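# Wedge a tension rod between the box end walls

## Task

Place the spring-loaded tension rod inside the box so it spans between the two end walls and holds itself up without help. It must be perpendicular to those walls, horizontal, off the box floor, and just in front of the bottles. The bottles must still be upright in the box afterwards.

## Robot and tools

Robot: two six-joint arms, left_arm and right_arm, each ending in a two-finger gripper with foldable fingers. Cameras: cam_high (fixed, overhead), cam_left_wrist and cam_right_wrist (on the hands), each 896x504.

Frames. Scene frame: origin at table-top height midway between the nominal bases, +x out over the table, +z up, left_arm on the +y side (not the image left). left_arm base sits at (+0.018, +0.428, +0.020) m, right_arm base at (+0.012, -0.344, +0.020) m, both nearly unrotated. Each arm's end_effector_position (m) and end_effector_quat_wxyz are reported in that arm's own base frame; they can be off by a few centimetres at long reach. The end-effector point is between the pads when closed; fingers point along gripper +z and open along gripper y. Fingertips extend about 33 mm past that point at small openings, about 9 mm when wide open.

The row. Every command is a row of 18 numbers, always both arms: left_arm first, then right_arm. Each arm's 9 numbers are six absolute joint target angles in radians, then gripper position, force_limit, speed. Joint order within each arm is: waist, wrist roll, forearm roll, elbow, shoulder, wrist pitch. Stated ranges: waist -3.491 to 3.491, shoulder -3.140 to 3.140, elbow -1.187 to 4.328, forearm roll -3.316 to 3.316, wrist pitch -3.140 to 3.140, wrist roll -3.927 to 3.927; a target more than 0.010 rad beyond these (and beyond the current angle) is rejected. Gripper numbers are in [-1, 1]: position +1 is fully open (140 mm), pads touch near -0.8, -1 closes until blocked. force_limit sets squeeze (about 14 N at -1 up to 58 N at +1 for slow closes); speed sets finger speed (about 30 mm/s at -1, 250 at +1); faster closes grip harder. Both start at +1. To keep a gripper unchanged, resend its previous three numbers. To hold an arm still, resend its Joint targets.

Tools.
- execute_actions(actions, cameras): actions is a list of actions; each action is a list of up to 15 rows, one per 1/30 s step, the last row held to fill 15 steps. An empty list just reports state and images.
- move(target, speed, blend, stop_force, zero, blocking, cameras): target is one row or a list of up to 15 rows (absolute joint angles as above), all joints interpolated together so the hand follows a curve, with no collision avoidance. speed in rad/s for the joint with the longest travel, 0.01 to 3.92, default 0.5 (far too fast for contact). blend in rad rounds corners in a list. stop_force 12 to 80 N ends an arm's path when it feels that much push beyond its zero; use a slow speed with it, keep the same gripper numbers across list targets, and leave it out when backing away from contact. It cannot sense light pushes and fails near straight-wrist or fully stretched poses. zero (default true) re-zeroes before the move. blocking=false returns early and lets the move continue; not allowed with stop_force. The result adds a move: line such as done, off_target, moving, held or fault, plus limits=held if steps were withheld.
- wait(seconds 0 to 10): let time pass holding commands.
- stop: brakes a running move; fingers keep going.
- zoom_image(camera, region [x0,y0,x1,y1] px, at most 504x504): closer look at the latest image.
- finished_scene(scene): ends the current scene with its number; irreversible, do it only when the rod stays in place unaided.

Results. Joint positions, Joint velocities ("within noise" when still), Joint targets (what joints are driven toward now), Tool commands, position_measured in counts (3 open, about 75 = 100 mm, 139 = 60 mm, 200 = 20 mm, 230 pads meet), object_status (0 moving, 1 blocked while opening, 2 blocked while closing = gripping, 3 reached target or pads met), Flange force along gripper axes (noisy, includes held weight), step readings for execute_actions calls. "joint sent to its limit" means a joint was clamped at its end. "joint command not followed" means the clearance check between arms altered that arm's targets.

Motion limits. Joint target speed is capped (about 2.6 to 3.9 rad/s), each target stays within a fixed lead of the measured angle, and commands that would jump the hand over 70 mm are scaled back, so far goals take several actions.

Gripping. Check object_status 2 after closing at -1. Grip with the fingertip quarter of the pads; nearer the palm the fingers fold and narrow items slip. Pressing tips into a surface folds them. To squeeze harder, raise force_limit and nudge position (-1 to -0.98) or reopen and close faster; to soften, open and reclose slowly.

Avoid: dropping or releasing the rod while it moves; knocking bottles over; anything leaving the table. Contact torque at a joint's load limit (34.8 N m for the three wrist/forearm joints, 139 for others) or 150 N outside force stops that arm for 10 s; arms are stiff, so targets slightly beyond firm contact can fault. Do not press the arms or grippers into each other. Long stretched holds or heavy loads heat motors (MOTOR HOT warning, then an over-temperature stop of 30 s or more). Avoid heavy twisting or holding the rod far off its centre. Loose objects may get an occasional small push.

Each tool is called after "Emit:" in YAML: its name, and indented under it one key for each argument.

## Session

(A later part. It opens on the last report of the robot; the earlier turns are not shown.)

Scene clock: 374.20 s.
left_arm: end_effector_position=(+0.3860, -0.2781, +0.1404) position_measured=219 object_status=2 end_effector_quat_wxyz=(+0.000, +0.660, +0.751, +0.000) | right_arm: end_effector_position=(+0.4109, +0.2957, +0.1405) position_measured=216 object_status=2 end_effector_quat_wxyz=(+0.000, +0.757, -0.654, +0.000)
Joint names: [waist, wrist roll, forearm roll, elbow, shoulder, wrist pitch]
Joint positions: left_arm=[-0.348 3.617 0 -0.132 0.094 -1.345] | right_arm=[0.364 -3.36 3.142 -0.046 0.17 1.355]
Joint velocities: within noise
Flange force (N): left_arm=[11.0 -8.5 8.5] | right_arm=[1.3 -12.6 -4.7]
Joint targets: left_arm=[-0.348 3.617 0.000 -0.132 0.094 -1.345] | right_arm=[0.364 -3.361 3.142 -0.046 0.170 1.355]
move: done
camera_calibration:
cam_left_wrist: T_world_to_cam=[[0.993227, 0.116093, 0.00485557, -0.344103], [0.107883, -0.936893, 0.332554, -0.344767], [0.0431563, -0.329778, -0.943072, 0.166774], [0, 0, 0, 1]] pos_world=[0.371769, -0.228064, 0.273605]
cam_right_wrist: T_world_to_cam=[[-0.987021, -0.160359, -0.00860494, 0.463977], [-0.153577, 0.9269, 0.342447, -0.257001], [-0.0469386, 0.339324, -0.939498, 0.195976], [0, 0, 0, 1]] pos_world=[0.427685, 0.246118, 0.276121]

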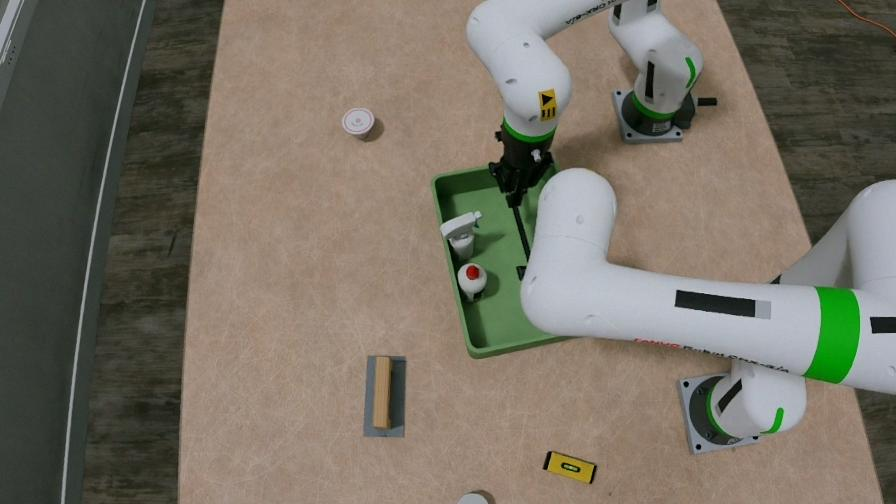

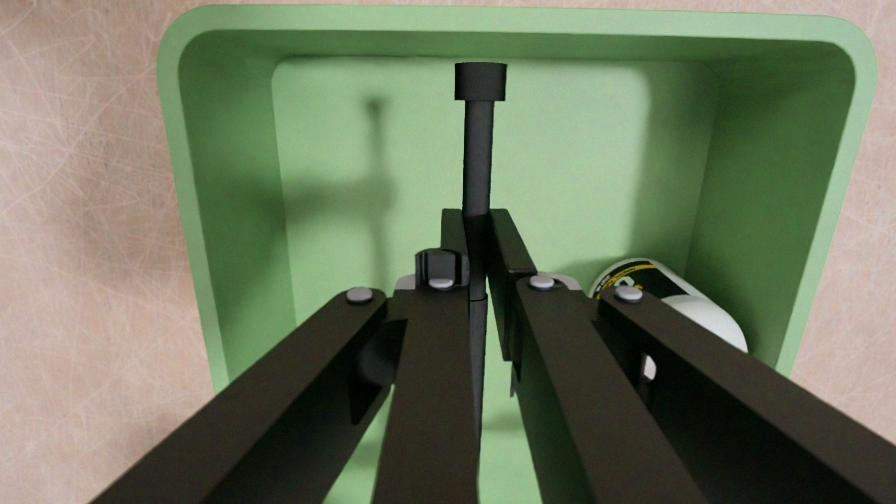

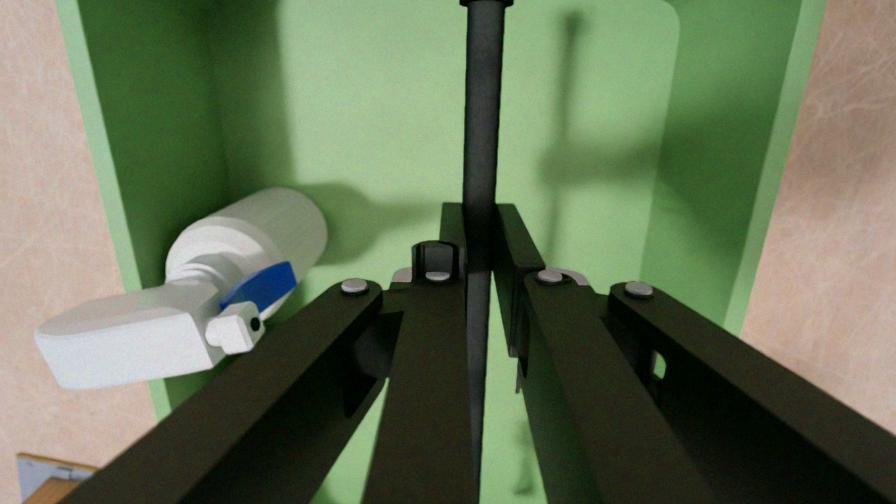

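Emit:
move:
  target: [-0.3632,3.6328,0,-0.1168,0.1076,-1.3464,-1,1,0,0.3588,-3.3548,3.142,-0.05,0.1665,1.3543,-1,1,0]
  speed: 0.05
  cameras: []

Emit:
move:
  target: [-0.3632,3.6328,0,-0.2393,0.1676,-1.1639,-1,1,0,0.3588,-3.3548,3.142,-0.1716,0.2240,1.1752,-1,1,0]
  speed: 0.06
  stop_force: 14

Scene clock: 401.87 s.
left_arm: end_effector_position=(+0.3868, -0.2860, +0.1404) position_measured=219 object_status=2 end_effector_quat_wxyz=(+0.000, +0.660, +0.751, +0.000) | right_arm: end_effector_position=(+0.4112, +0.2929, +0.1404) position_measured=216 object_status=2 end_effector_quat_wxyz=(+0.000, +0.757, -0.654, +0.000)
Joint names: [waist, wrist roll, forearm roll, elbow, shoulder, wrist pitch]
Joint positions: left_arm=[-0.363 3.633 0 -0.117 0.108 -1.346] | right_arm=[0.359 -3.355 3.142 -0.05 0.167 1.354]
Joint velocities: within noise
Flange force (N): left_arm=[14.1 -11.3 10.1] | right_arm=[2.6 -12.3 -4.3]
Joint targets: left_arm=[-0.363 3.633 0.000 -0.117 0.108 -1.346] | right_arm=[0.359 -3.355 3.142 -0.050 0.166 1.354]
move: done
No camera images: "cameras" was empty.

Scene clock: 405.77 s.
left_arm: end_effector_position=(+0.3869, -0.2861, +0.0626) position_measured=219 object_status=2 end_effector_quat_wxyz=(+0.000, +0.660, +0.751, +0.000) | right_arm: end_effector_position=(+0.4112, +0.2929, +0.0625) position_measured=216 object_status=2 end_effector_quat_wxyz=(+0.000, +0.757, -0.654, +0.000)
Joint names: [waist, wrist roll, forearm roll, elbow, shoulder, wrist pitch]
Joint positions: left_arm=[-0.363 3.633 0 -0.239 0.168 -1.164] | right_arm=[0.359 -3.355 3.142 -0.172 0.224 1.175]
Joint velocities: within noise
Flange force (N): left_arm=[12.6 -9.1 8.2] | right_arm=[1.2 -11.9 -3.2]
Joint targets: left_arm=[-0.363 3.633 0.000 -0.239 0.168 -1.164] | right_arm=[0.359 -3.355 3.142 -0.172 0.224 1.175]
move: done
camera_calibration:
cam_left_wrist: T_world_to_cam=[[0.993227, 0.116093, 0.00485557, -0.34379], [0.107883, -0.936893, 0.332554, -0.326497], [0.0431563, -0.329778, -0.943072, 0.0907221], [0, 0, 0, 1]] pos_world=[0.372769, -0.236064, 0.195805]
cam_right_wrist: T_world_to_cam=[[-0.987022, -0.160355, -0.00862007, 0.463139], [-0.153573, 0.926869, 0.342534, -0.227567], [-0.0469373, 0.339413, -0.939466, 0.123665], [0, 0, 0, 1]] pos_world=[0.427985, 0.243218, 0.198121]

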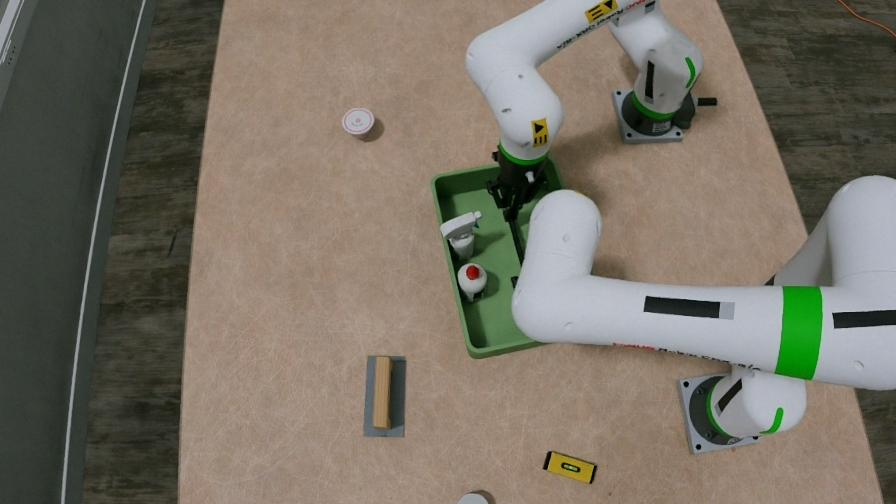

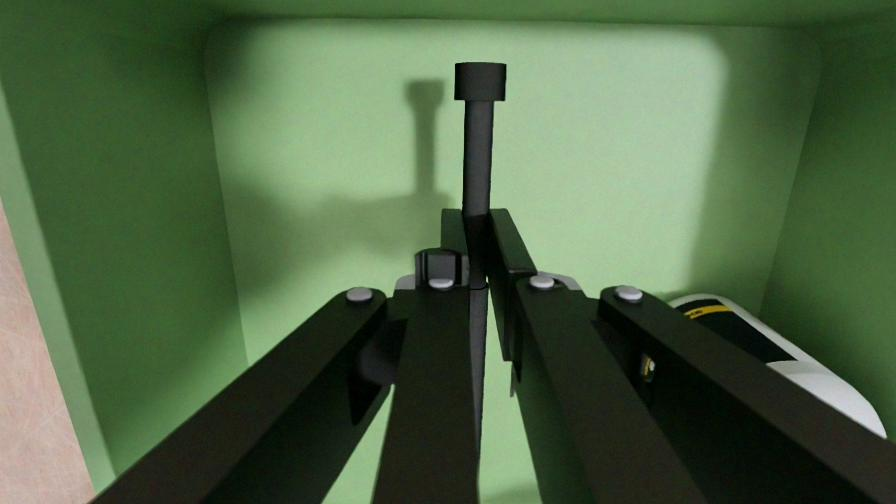

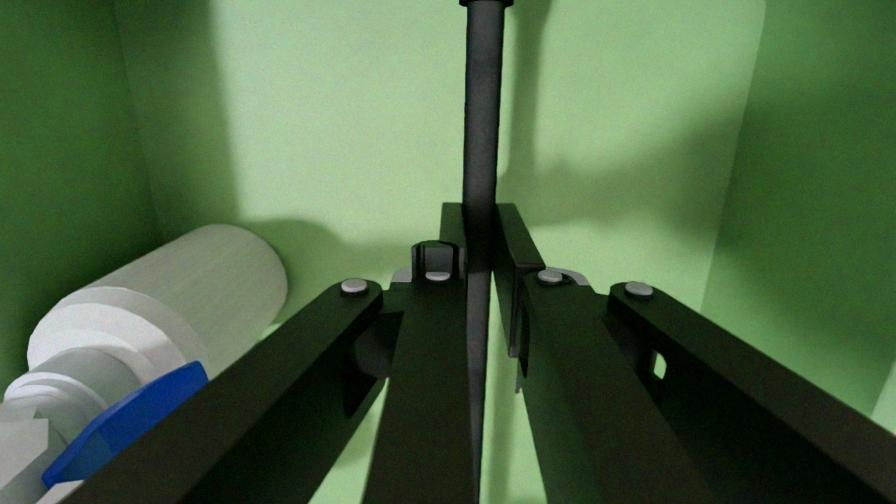

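Emit:
move:
  target:
    - [-0.3292,3.5988,0,-0.1626,0.2313,-1.1769,-1,1,0,0.3436,-3.3396,3.142,-0.0762,0.2994,1.1952,-1,1,0]
    - [-0.2992,3.5688,0,-0.0800,0.2965,-1.1943,-1,1,0,0.3301,-3.3261,3.142,0.0267,0.3762,1.2213,-1,1,0]
  speed: 0.05
  blend: 0.02
  stop_force: 14

Scene clock: 421.57 s.
left_arm: end_effector_position=(+0.4583, -0.2774, +0.0625) position_measured=219 object_status=2 end_effector_quat_wxyz=(+0.000, +0.660, +0.751, +0.000) | right_arm: end_effector_position=(+0.4826, +0.3026, +0.0625) position_measured=216 object_status=2 end_effector_quat_wxyz=(+0.000, +0.757, -0.654, +0.000)
Joint names: [waist, wrist roll, forearm roll, elbow, shoulder, wrist pitch]
Joint positions: left_arm=[-0.299 3.569 0 -0.08 0.297 -1.194] | right_arm=[0.33 -3.326 3.142 0.027 0.376 1.221]
Joint velocities: within noise
Flange force (N): left_arm=[12.4 -10.2 8.8] | right_arm=[1.8 -13.1 -3.5]
Joint targets: left_arm=[-0.299 3.569 0.000 -0.080 0.296 -1.194] | right_arm=[0.330 -3.326 3.142 0.027 0.376 1.221]
move: done
camera_calibration:
cam_left_wrist: T_world_to_cam=[[0.993227, 0.116093, 0.00485557, -0.415616], [0.107883, -0.936893, 0.332554, -0.326005], [0.0431563, -0.329778, -0.943072, 0.0904198], [0, 0, 0, 1]] pos_world=[0.444069, -0.227364, 0.195705]
cam_right_wrist: T_world_to_cam=[[-0.987022, -0.160355, -0.00862007, 0.535169], [-0.153573, 0.926869, 0.342534, -0.225627], [-0.0469373, 0.339413, -0.939466, 0.123818], [0, 0, 0, 1]] pos_world=[0.499385, 0.252918, 0.198221]

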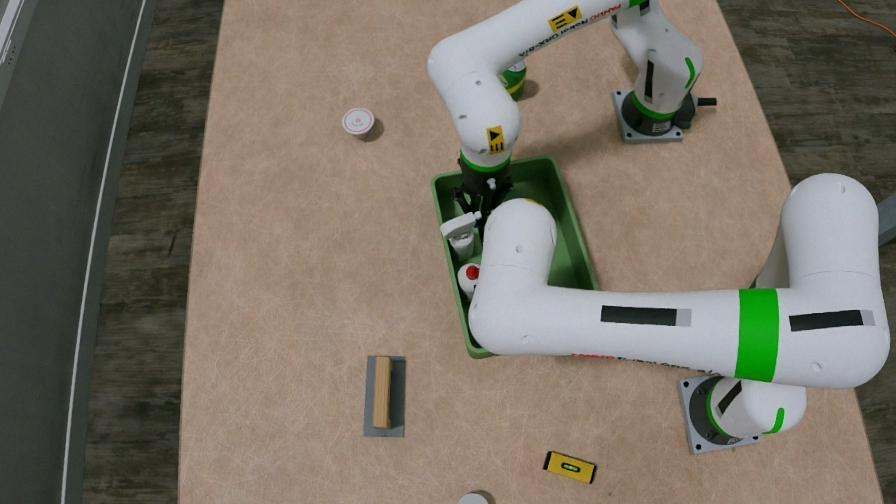

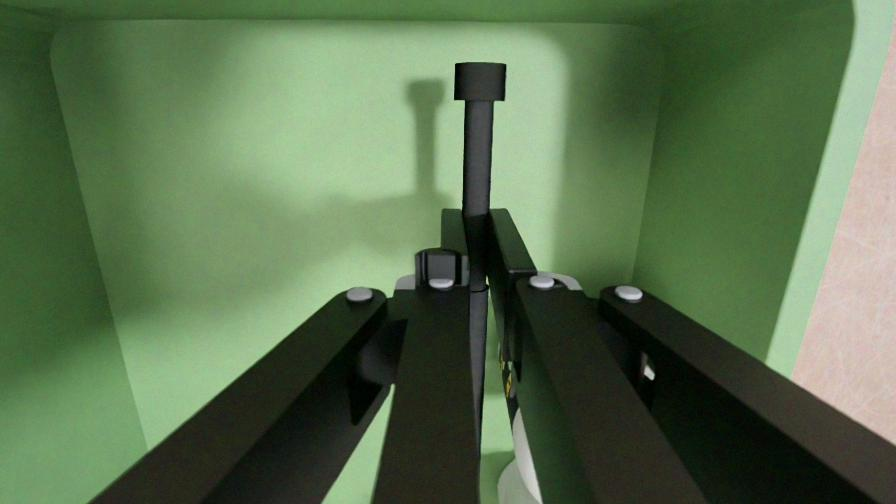

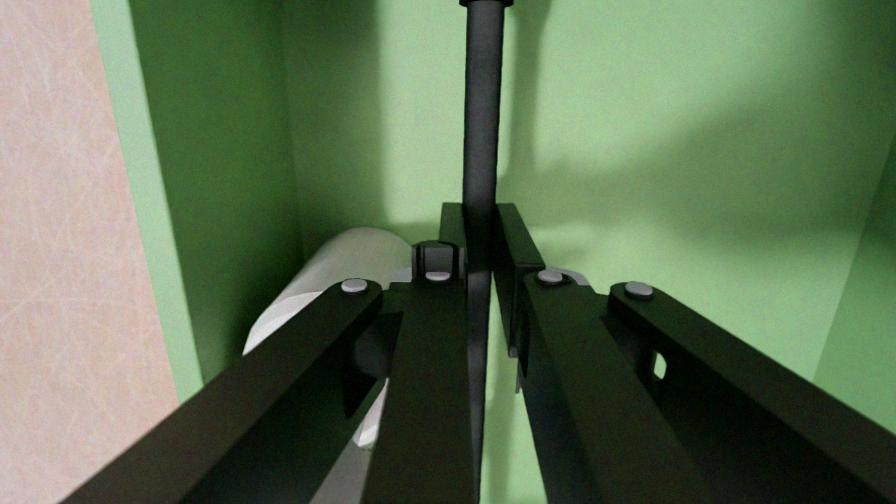

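Emit:
move:
  target: [-0.2976,3.5572,0,-0.0752,0.3003,-1.1953,-1,1,0,0.3311,-3.3371,3.142,0.0207,0.3720,1.2195,-1,1,0]
  speed: 0.02
  cameras: []

Emit:
move:
  target: [-0.2765,3.5361,0,-0.0972,0.2833,-1.1903,-1,1,0,0.3095,-3.3155,3.142,0.0055,0.3607,1.2156,-1,1,0]
  speed: 0.01
  stop_force: 12

Scene clock: 462.40 s.
left_arm: end_effector_position=(+0.4602, -0.2772, +0.0624) position_measured=219 object_status=2 end_effector_quat_wxyz=(+0.000, +0.664, +0.748, +0.000) | right_arm: end_effector_position=(+0.4805, +0.3025, +0.0624) position_measured=216 object_status=2 end_effector_quat_wxyz=(+0.000, +0.753, -0.657, +0.000)
Joint names: [waist, wrist roll, forearm roll, elbow, shoulder, wrist pitch]
Joint positions: left_arm=[-0.298 3.557 0 -0.075 0.3 -1.195] | right_arm=[0.331 -3.337 3.142 0.021 0.372 1.22]
Joint velocities: within noise
Flange force (N): left_arm=[12.5 -13.4 7.9] | right_arm=[2.1 -17.8 -2.3]
Joint targets: left_arm=[-0.298 3.557 0.000 -0.075 0.300 -1.195] | right_arm=[0.331 -3.337 3.142 0.021 0.372 1.219]
move: done
No camera images: "cameras" was empty.

Scene clock: 465.33 s.
left_arm: end_effector_position=(+0.4588, -0.2653, +0.0624) position_measured=219 object_status=2 end_effector_quat_wxyz=(+0.000, +0.664, +0.748, +0.000) | right_arm: end_effector_position=(+0.4823, +0.2906, +0.0625) position_measured=216 object_status=2 end_effector_quat_wxyz=(+0.000, +0.753, -0.658, +0.000)
Joint names: [waist, wrist roll, forearm roll, elbow, shoulder, wrist pitch]
Joint positions: left_arm=[-0.276 3.536 0 -0.097 0.283 -1.19] | right_arm=[0.309 -3.315 3.142 0.005 0.361 1.216]
Joint velocities: within noise
Flange force (N): left_arm=[12.0 -12.3 8.0] | right_arm=[-0.5 -14.9 -2.4]
Joint targets: left_arm=[-0.277 3.536 0.000 -0.097 0.283 -1.190] | right_arm=[0.309 -3.316 3.142 0.005 0.361 1.216]
move: done
camera_calibration:
cam_left_wrist: T_world_to_cam=[[0.994337, 0.10616, 0.00490484, -0.42075], [0.0984989, -0.937942, 0.332509, -0.310719], [0.0398997, -0.330143, -0.943087, 0.0956688], [0, 0, 0, 1]] pos_world=[0.445155, -0.215185, 0.195605]
cam_right_wrist: T_world_to_cam=[[-0.988574, -0.150493, -0.00861668, 0.530825], [-0.144314, 0.928377, 0.342477, -0.219412], [-0.0435407, 0.339807, -0.939487, 0.126137], [0, 0, 0, 1]] pos_world=[0.498588, 0.24072, 0.198221]

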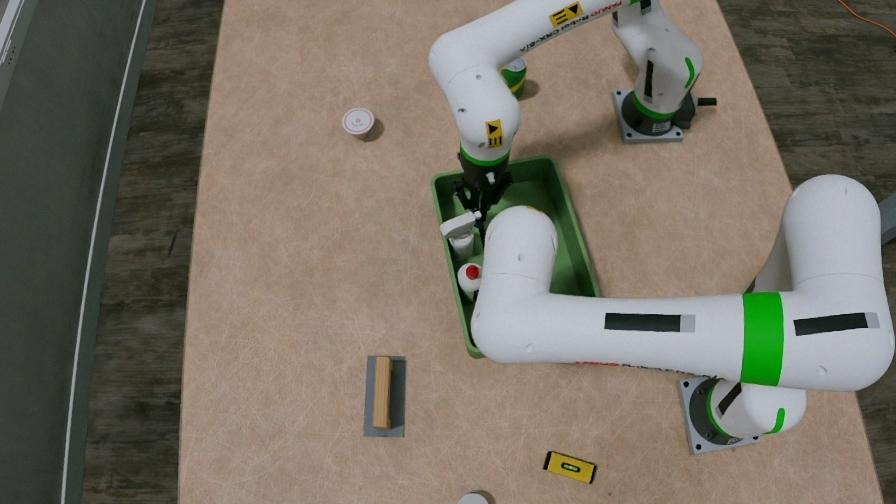

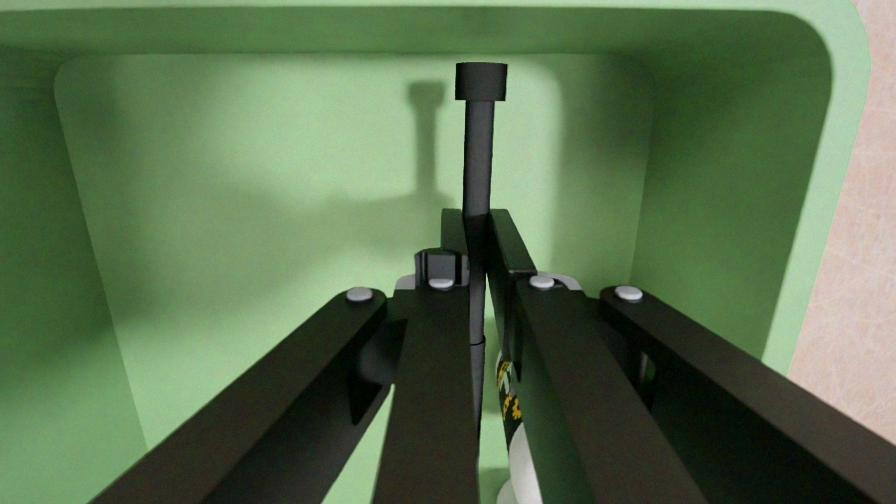

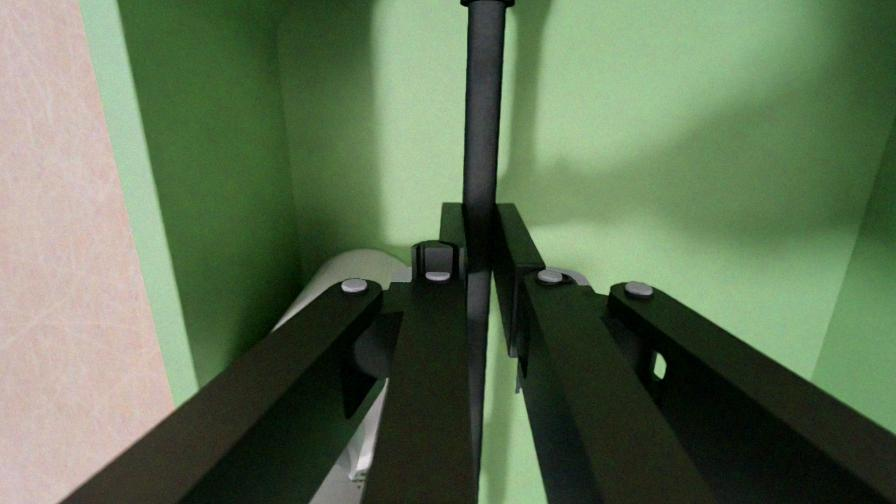

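Emit:
move:
  target: [-0.2547,3.5143,0,-0.1184,0.2667,-1.1857,-1,1,0,0.2878,-3.2938,3.142,-0.0091,0.3500,1.2117,-1,1,0]
  speed: 0.01
  stop_force: 12

Scene clock: 474.07 s.
left_arm: end_effector_position=(+0.4584, -0.2605, +0.0625) position_measured=219 object_status=2 end_effector_quat_wxyz=(+0.000, +0.664, +0.748, +0.000) | right_arm: end_effector_position=(+0.4830, +0.2857, +0.0625) position_measured=216 object_status=2 end_effector_quat_wxyz=(+0.000, +0.753, -0.658, +0.000)
Joint names: [waist, wrist roll, forearm roll, elbow, shoulder, wrist pitch]
Joint positions: left_arm=[-0.267 3.527 0 -0.106 0.276 -1.188] | right_arm=[0.3 -3.306 3.142 -0.001 0.356 1.214]
Joint velocities: within noise
Flange force (N): left_arm=[-4.2 -11.8 9.9] | right_arm=[-15.0 -15.8 -1.5]
Joint targets: left_arm=[-0.268 3.527 0.000 -0.106 0.276 -1.188] | right_arm=[0.300 -3.306 3.142 -0.001 0.356 1.214]
move: contact (left_arm, right_arm); left_arm: the waist is farthest, 0.013 rad from its target; right_arm: the waist is farthest, 0.013 rad from its target
camera_calibration:
cam_left_wrist: T_world_to_cam=[[0.994339, 0.106132, 0.00509183, -0.420817], [0.0983972, -0.937841, 0.332825, -0.306103], [0.0400987, -0.33044, -0.942975, 0.0972288], [0, 0, 0, 1]] pos_world=[0.444656, -0.210286, 0.195706]
cam_right_wrist: T_world_to_cam=[[-0.988557, -0.150595, -0.0087019, 0.530812], [-0.144425, 0.928252, 0.342769, -0.214734], [-0.0435417, 0.340103, -0.93938, 0.127742], [0, 0, 0, 1]] pos_world=[0.499288, 0.235819, 0.198221]

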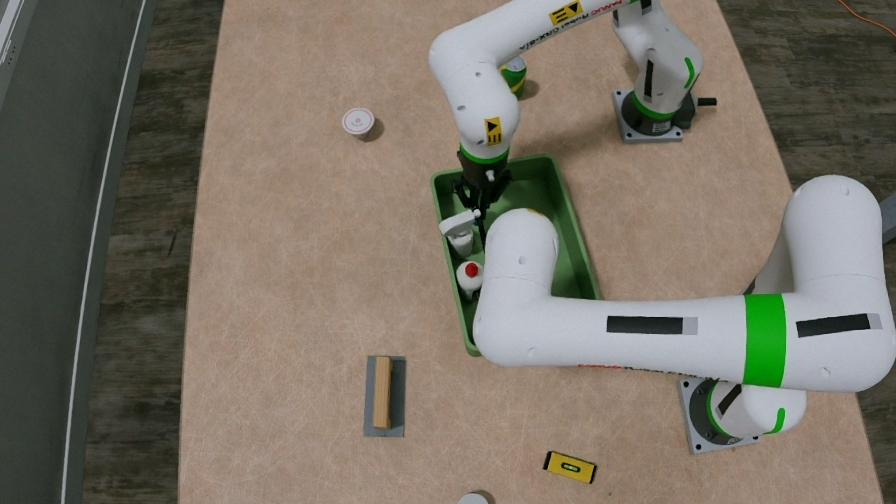

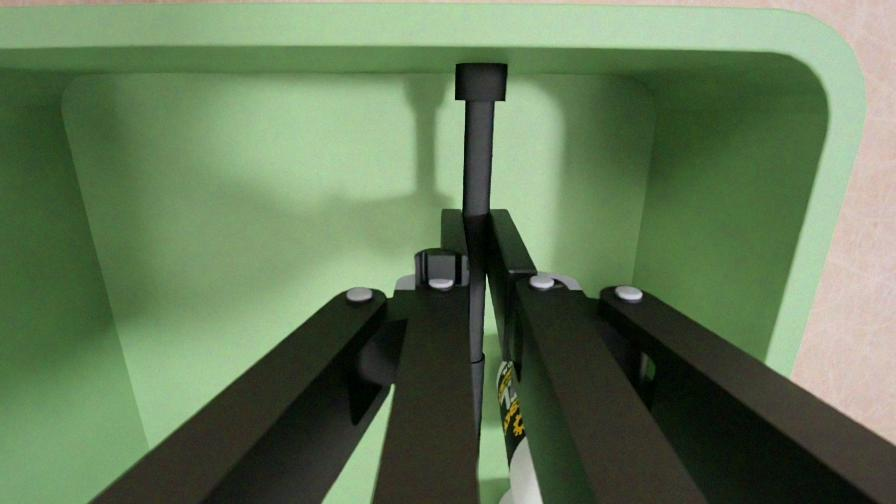

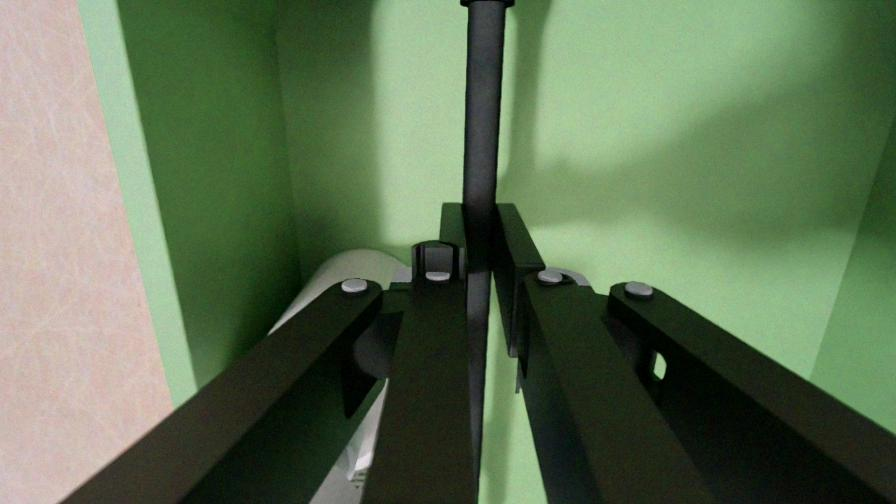

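Emit:
move:
  target: [-0.268,3.527,0,-0.106,0.276,-1.188,-0.5,1,-1,0.300,-3.306,3.142,-0.001,0.356,1.214,-1,1,0]
  speed: 0.01

Scene clock: 488.83 s.
left_arm: end_effector_position=(+0.4583, -0.2607, +0.0627) position_measured=192 object_status=0 end_effector_quat_wxyz=(+0.000, +0.664, +0.747, +0.000) | right_arm: end_effector_position=(+0.4829, +0.2853, +0.0624) position_measured=216 object_status=2 end_effector_quat_wxyz=(+0.000, +0.753, -0.658, +0.000)
Joint names: [waist, wrist roll, forearm roll, elbow, shoulder, wrist pitch]
Joint positions: left_arm=[-0.268 3.527 0 -0.106 0.276 -1.188] | right_arm=[0.3 -3.306 3.142 -0.001 0.356 1.214]
Joint velocities: within noise
Flange force (N): left_arm=[4.5 -6.2 7.1] | right_arm=[-5.8 -11.2 -3.8]
Joint targets: left_arm=[-0.268 3.527 0.000 -0.106 0.276 -1.188] | right_arm=[0.300 -3.306 3.142 -0.001 0.356 1.214]
move: done
camera_calibration:
cam_left_wrist: T_world_to_cam=[[0.994396, 0.105568, 0.00561444, -0.421042], [0.0976948, -0.937936, 0.332764, -0.306021], [0.040395, -0.330351, -0.942994, 0.0971481], [0, 0, 0, 1]] pos_world=[0.444655, -0.210487, 0.195807]
cam_right_wrist: T_world_to_cam=[[-0.98858, -0.150466, -0.00839738, 0.530687], [-0.144213, 0.928382, 0.342505, -0.214506], [-0.0437393, 0.339805, -0.939478, 0.127938], [0, 0, 0, 1]] pos_world=[0.499288, 0.23552, 0.198121]

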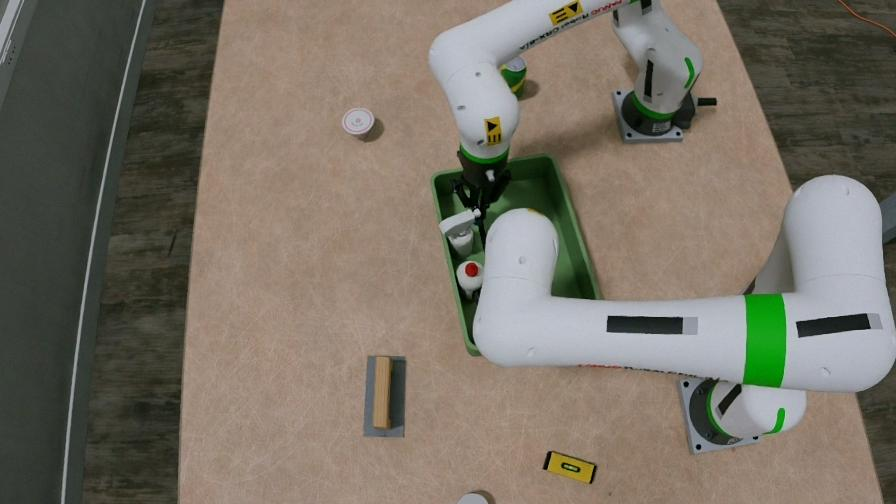

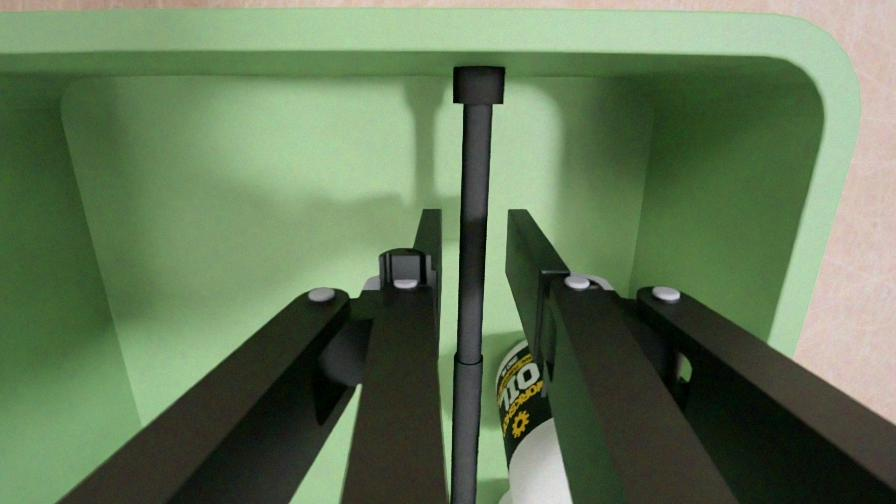

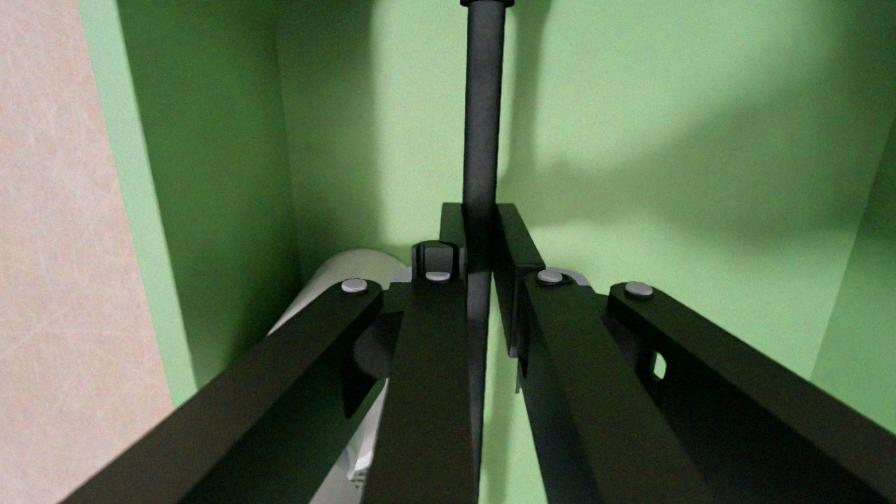

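Emit:
move:
  target: [-0.268,3.527,0,-0.106,0.276,-1.188,-0.5,1,-1,0.300,-3.306,3.142,-0.001,0.356,1.214,-0.5,1,-1]
  speed: 0.01

Scene clock: 492.00 s.
left_arm: end_effector_position=(+0.4584, -0.2607, +0.0627) position_measured=192 object_status=3 end_effector_quat_wxyz=(+0.000, +0.664, +0.747, +0.000) | right_arm: end_effector_position=(+0.4829, +0.2853, +0.0624) position_measured=192 object_status=0 end_effector_quat_wxyz=(+0.000, +0.753, -0.658, +0.000)
Joint names: [waist, wrist roll, forearm roll, elbow, shoulder, wrist pitch]
Joint positions: left_arm=[-0.268 3.527 0 -0.106 0.276 -1.188] | right_arm=[0.3 -3.306 3.142 -0.001 0.356 1.214]
Joint velocities: within noise
Flange force (N): left_arm=[4.6 -6.8 7.1] | right_arm=[-5.6 -9.9 -2.9]
Joint targets: left_arm=[-0.268 3.527 0.000 -0.106 0.276 -1.188] | right_arm=[0.300 -3.306 3.142 -0.001 0.356 1.214]
move: done
camera_calibration:
cam_left_wrist: T_world_to_cam=[[0.994396, 0.105568, 0.00561444, -0.421042], [0.0976948, -0.937936, 0.332764, -0.306021], [0.040395, -0.330351, -0.942994, 0.0971481], [0, 0, 0, 1]] pos_world=[0.444655, -0.210487, 0.195807]
cam_right_wrist: T_world_to_cam=[[-0.988565, -0.150562, -0.00841596, 0.530706], [-0.144314, 0.928399, 0.342416, -0.214442], [-0.0437416, 0.339715, -0.939511, 0.127967], [0, 0, 0, 1]] pos_world=[0.499288, 0.23552, 0.198121]

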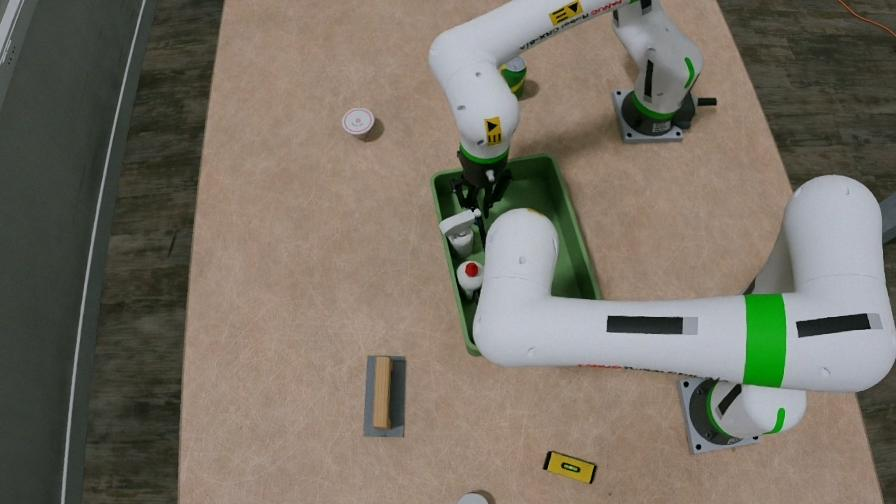

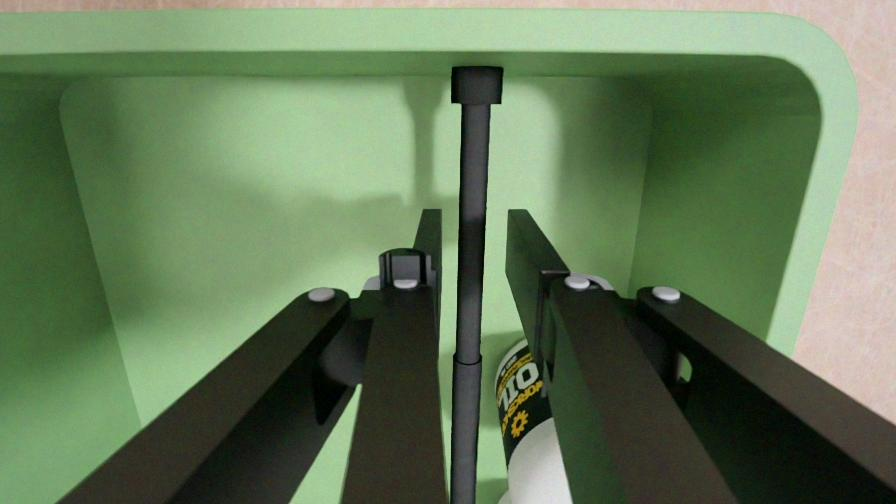

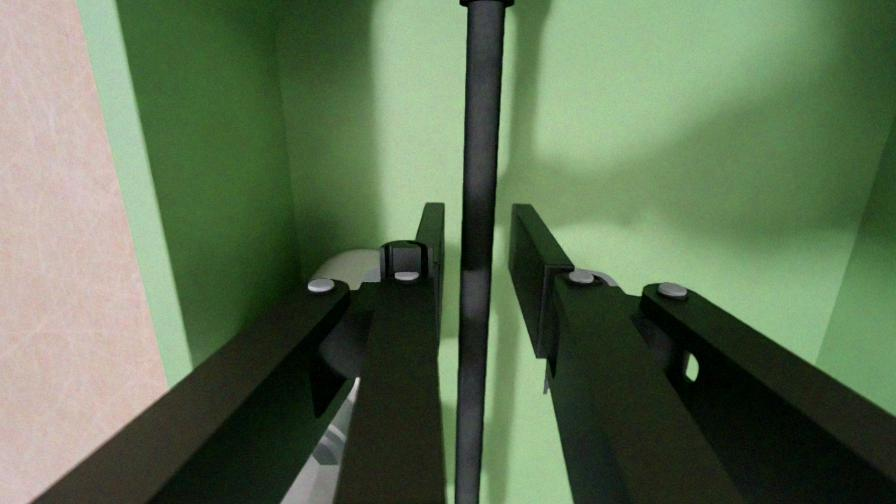

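Emit:
move:
  target:
    - [-0.268,3.527,0,-0.0186,0.2328,-1.3194,-0.5,1,-1,0.300,-3.306,3.142,0.0848,0.3145,1.3411,-0.5,1,-1]
    - [-0.268,3.527,0,0.1113,0.2035,-1.4786,-0.5,1,-1,0.300,-3.306,3.142,0.2165,0.2885,1.4988,-0.5,1,-1]
    - [-0.268,3.527,0,0.2983,0.2038,-1.6653,-0.5,1,-1,0.300,-3.306,3.142,0.4078,0.2927,1.6859,-0.5,1,-1]
  speed: [0.08,0.15,0.3]
  blend: 0.02

Scene clock: 504.27 s.
left_arm: end_effector_position=(+0.4584, -0.2607, +0.2705) position_measured=192 object_status=3 end_effector_quat_wxyz=(+0.000, +0.664, +0.747, +0.000) | right_arm: end_effector_position=(+0.4827, +0.2853, +0.2703) position_measured=192 object_status=3 end_effector_quat_wxyz=(+0.000, +0.753, -0.658, +0.000)
Joint names: [waist, wrist roll, forearm roll, elbow, shoulder, wrist pitch]
Joint positions: left_arm=[-0.268 3.527 0 0.298 0.204 -1.665] | right_arm=[0.3 -3.306 3.142 0.408 0.293 1.686]
Joint velocities: within noise
Flange force (N): left_arm=[4.0 -5.8 9.5] | right_arm=[-4.5 -8.0 -5.9]
Joint targets: left_arm=[-0.268 3.527 0.000 0.298 0.204 -1.665] | right_arm=[0.300 -3.306 3.142 0.408 0.293 1.686]
move: done
camera_calibration:
cam_left_wrist: T_world_to_cam=[[0.994405, 0.105524, 0.00491501, -0.422039], [0.0978966, -0.938012, 0.332491, -0.375207], [0.0396962, -0.330149, -0.943094, 0.293584], [0, 0, 0, 1]] pos_world=[0.444755, -0.210487, 0.403705]
cam_right_wrist: T_world_to_cam=[[-0.988602, -0.150308, -0.00855112, 0.532158], [-0.144118, 0.928406, 0.34248, -0.285706], [-0.0435386, 0.339809, -0.939486, 0.323179], [0, 0, 0, 1]] pos_world=[0.498988, 0.23542, 0.406021]

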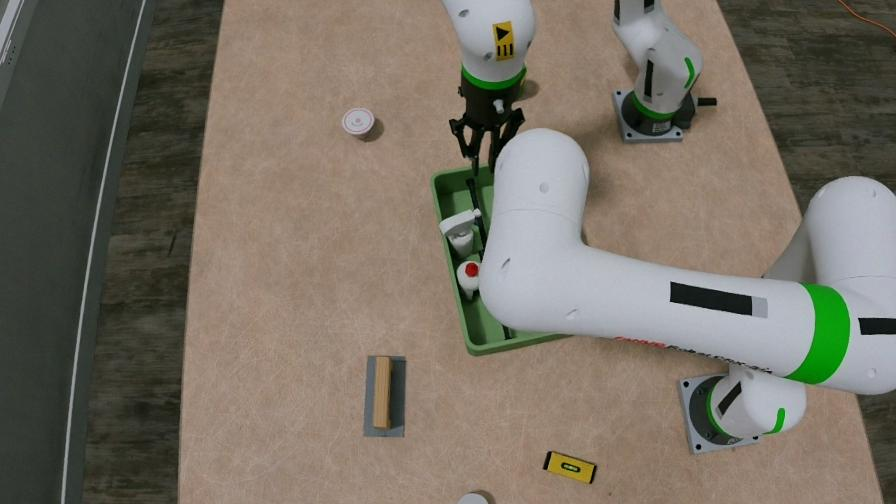

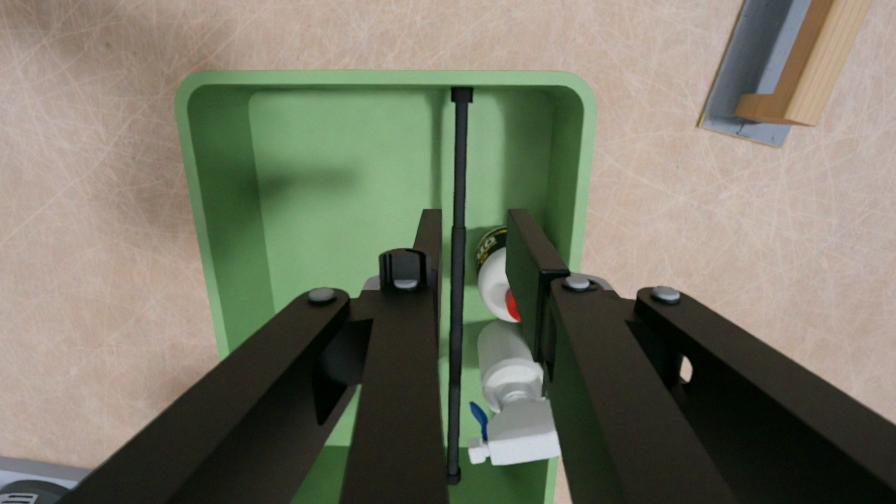

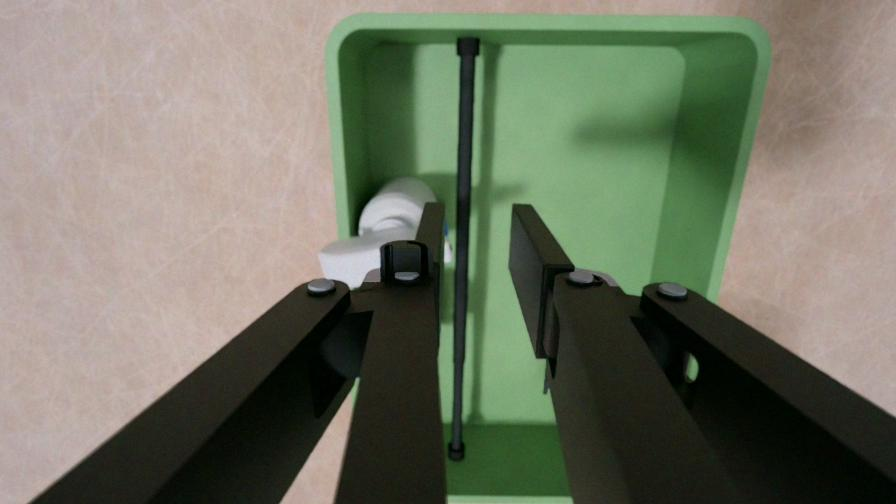

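Emit:
finished_scene:
  scene: 1

The scene is finished: the task was done.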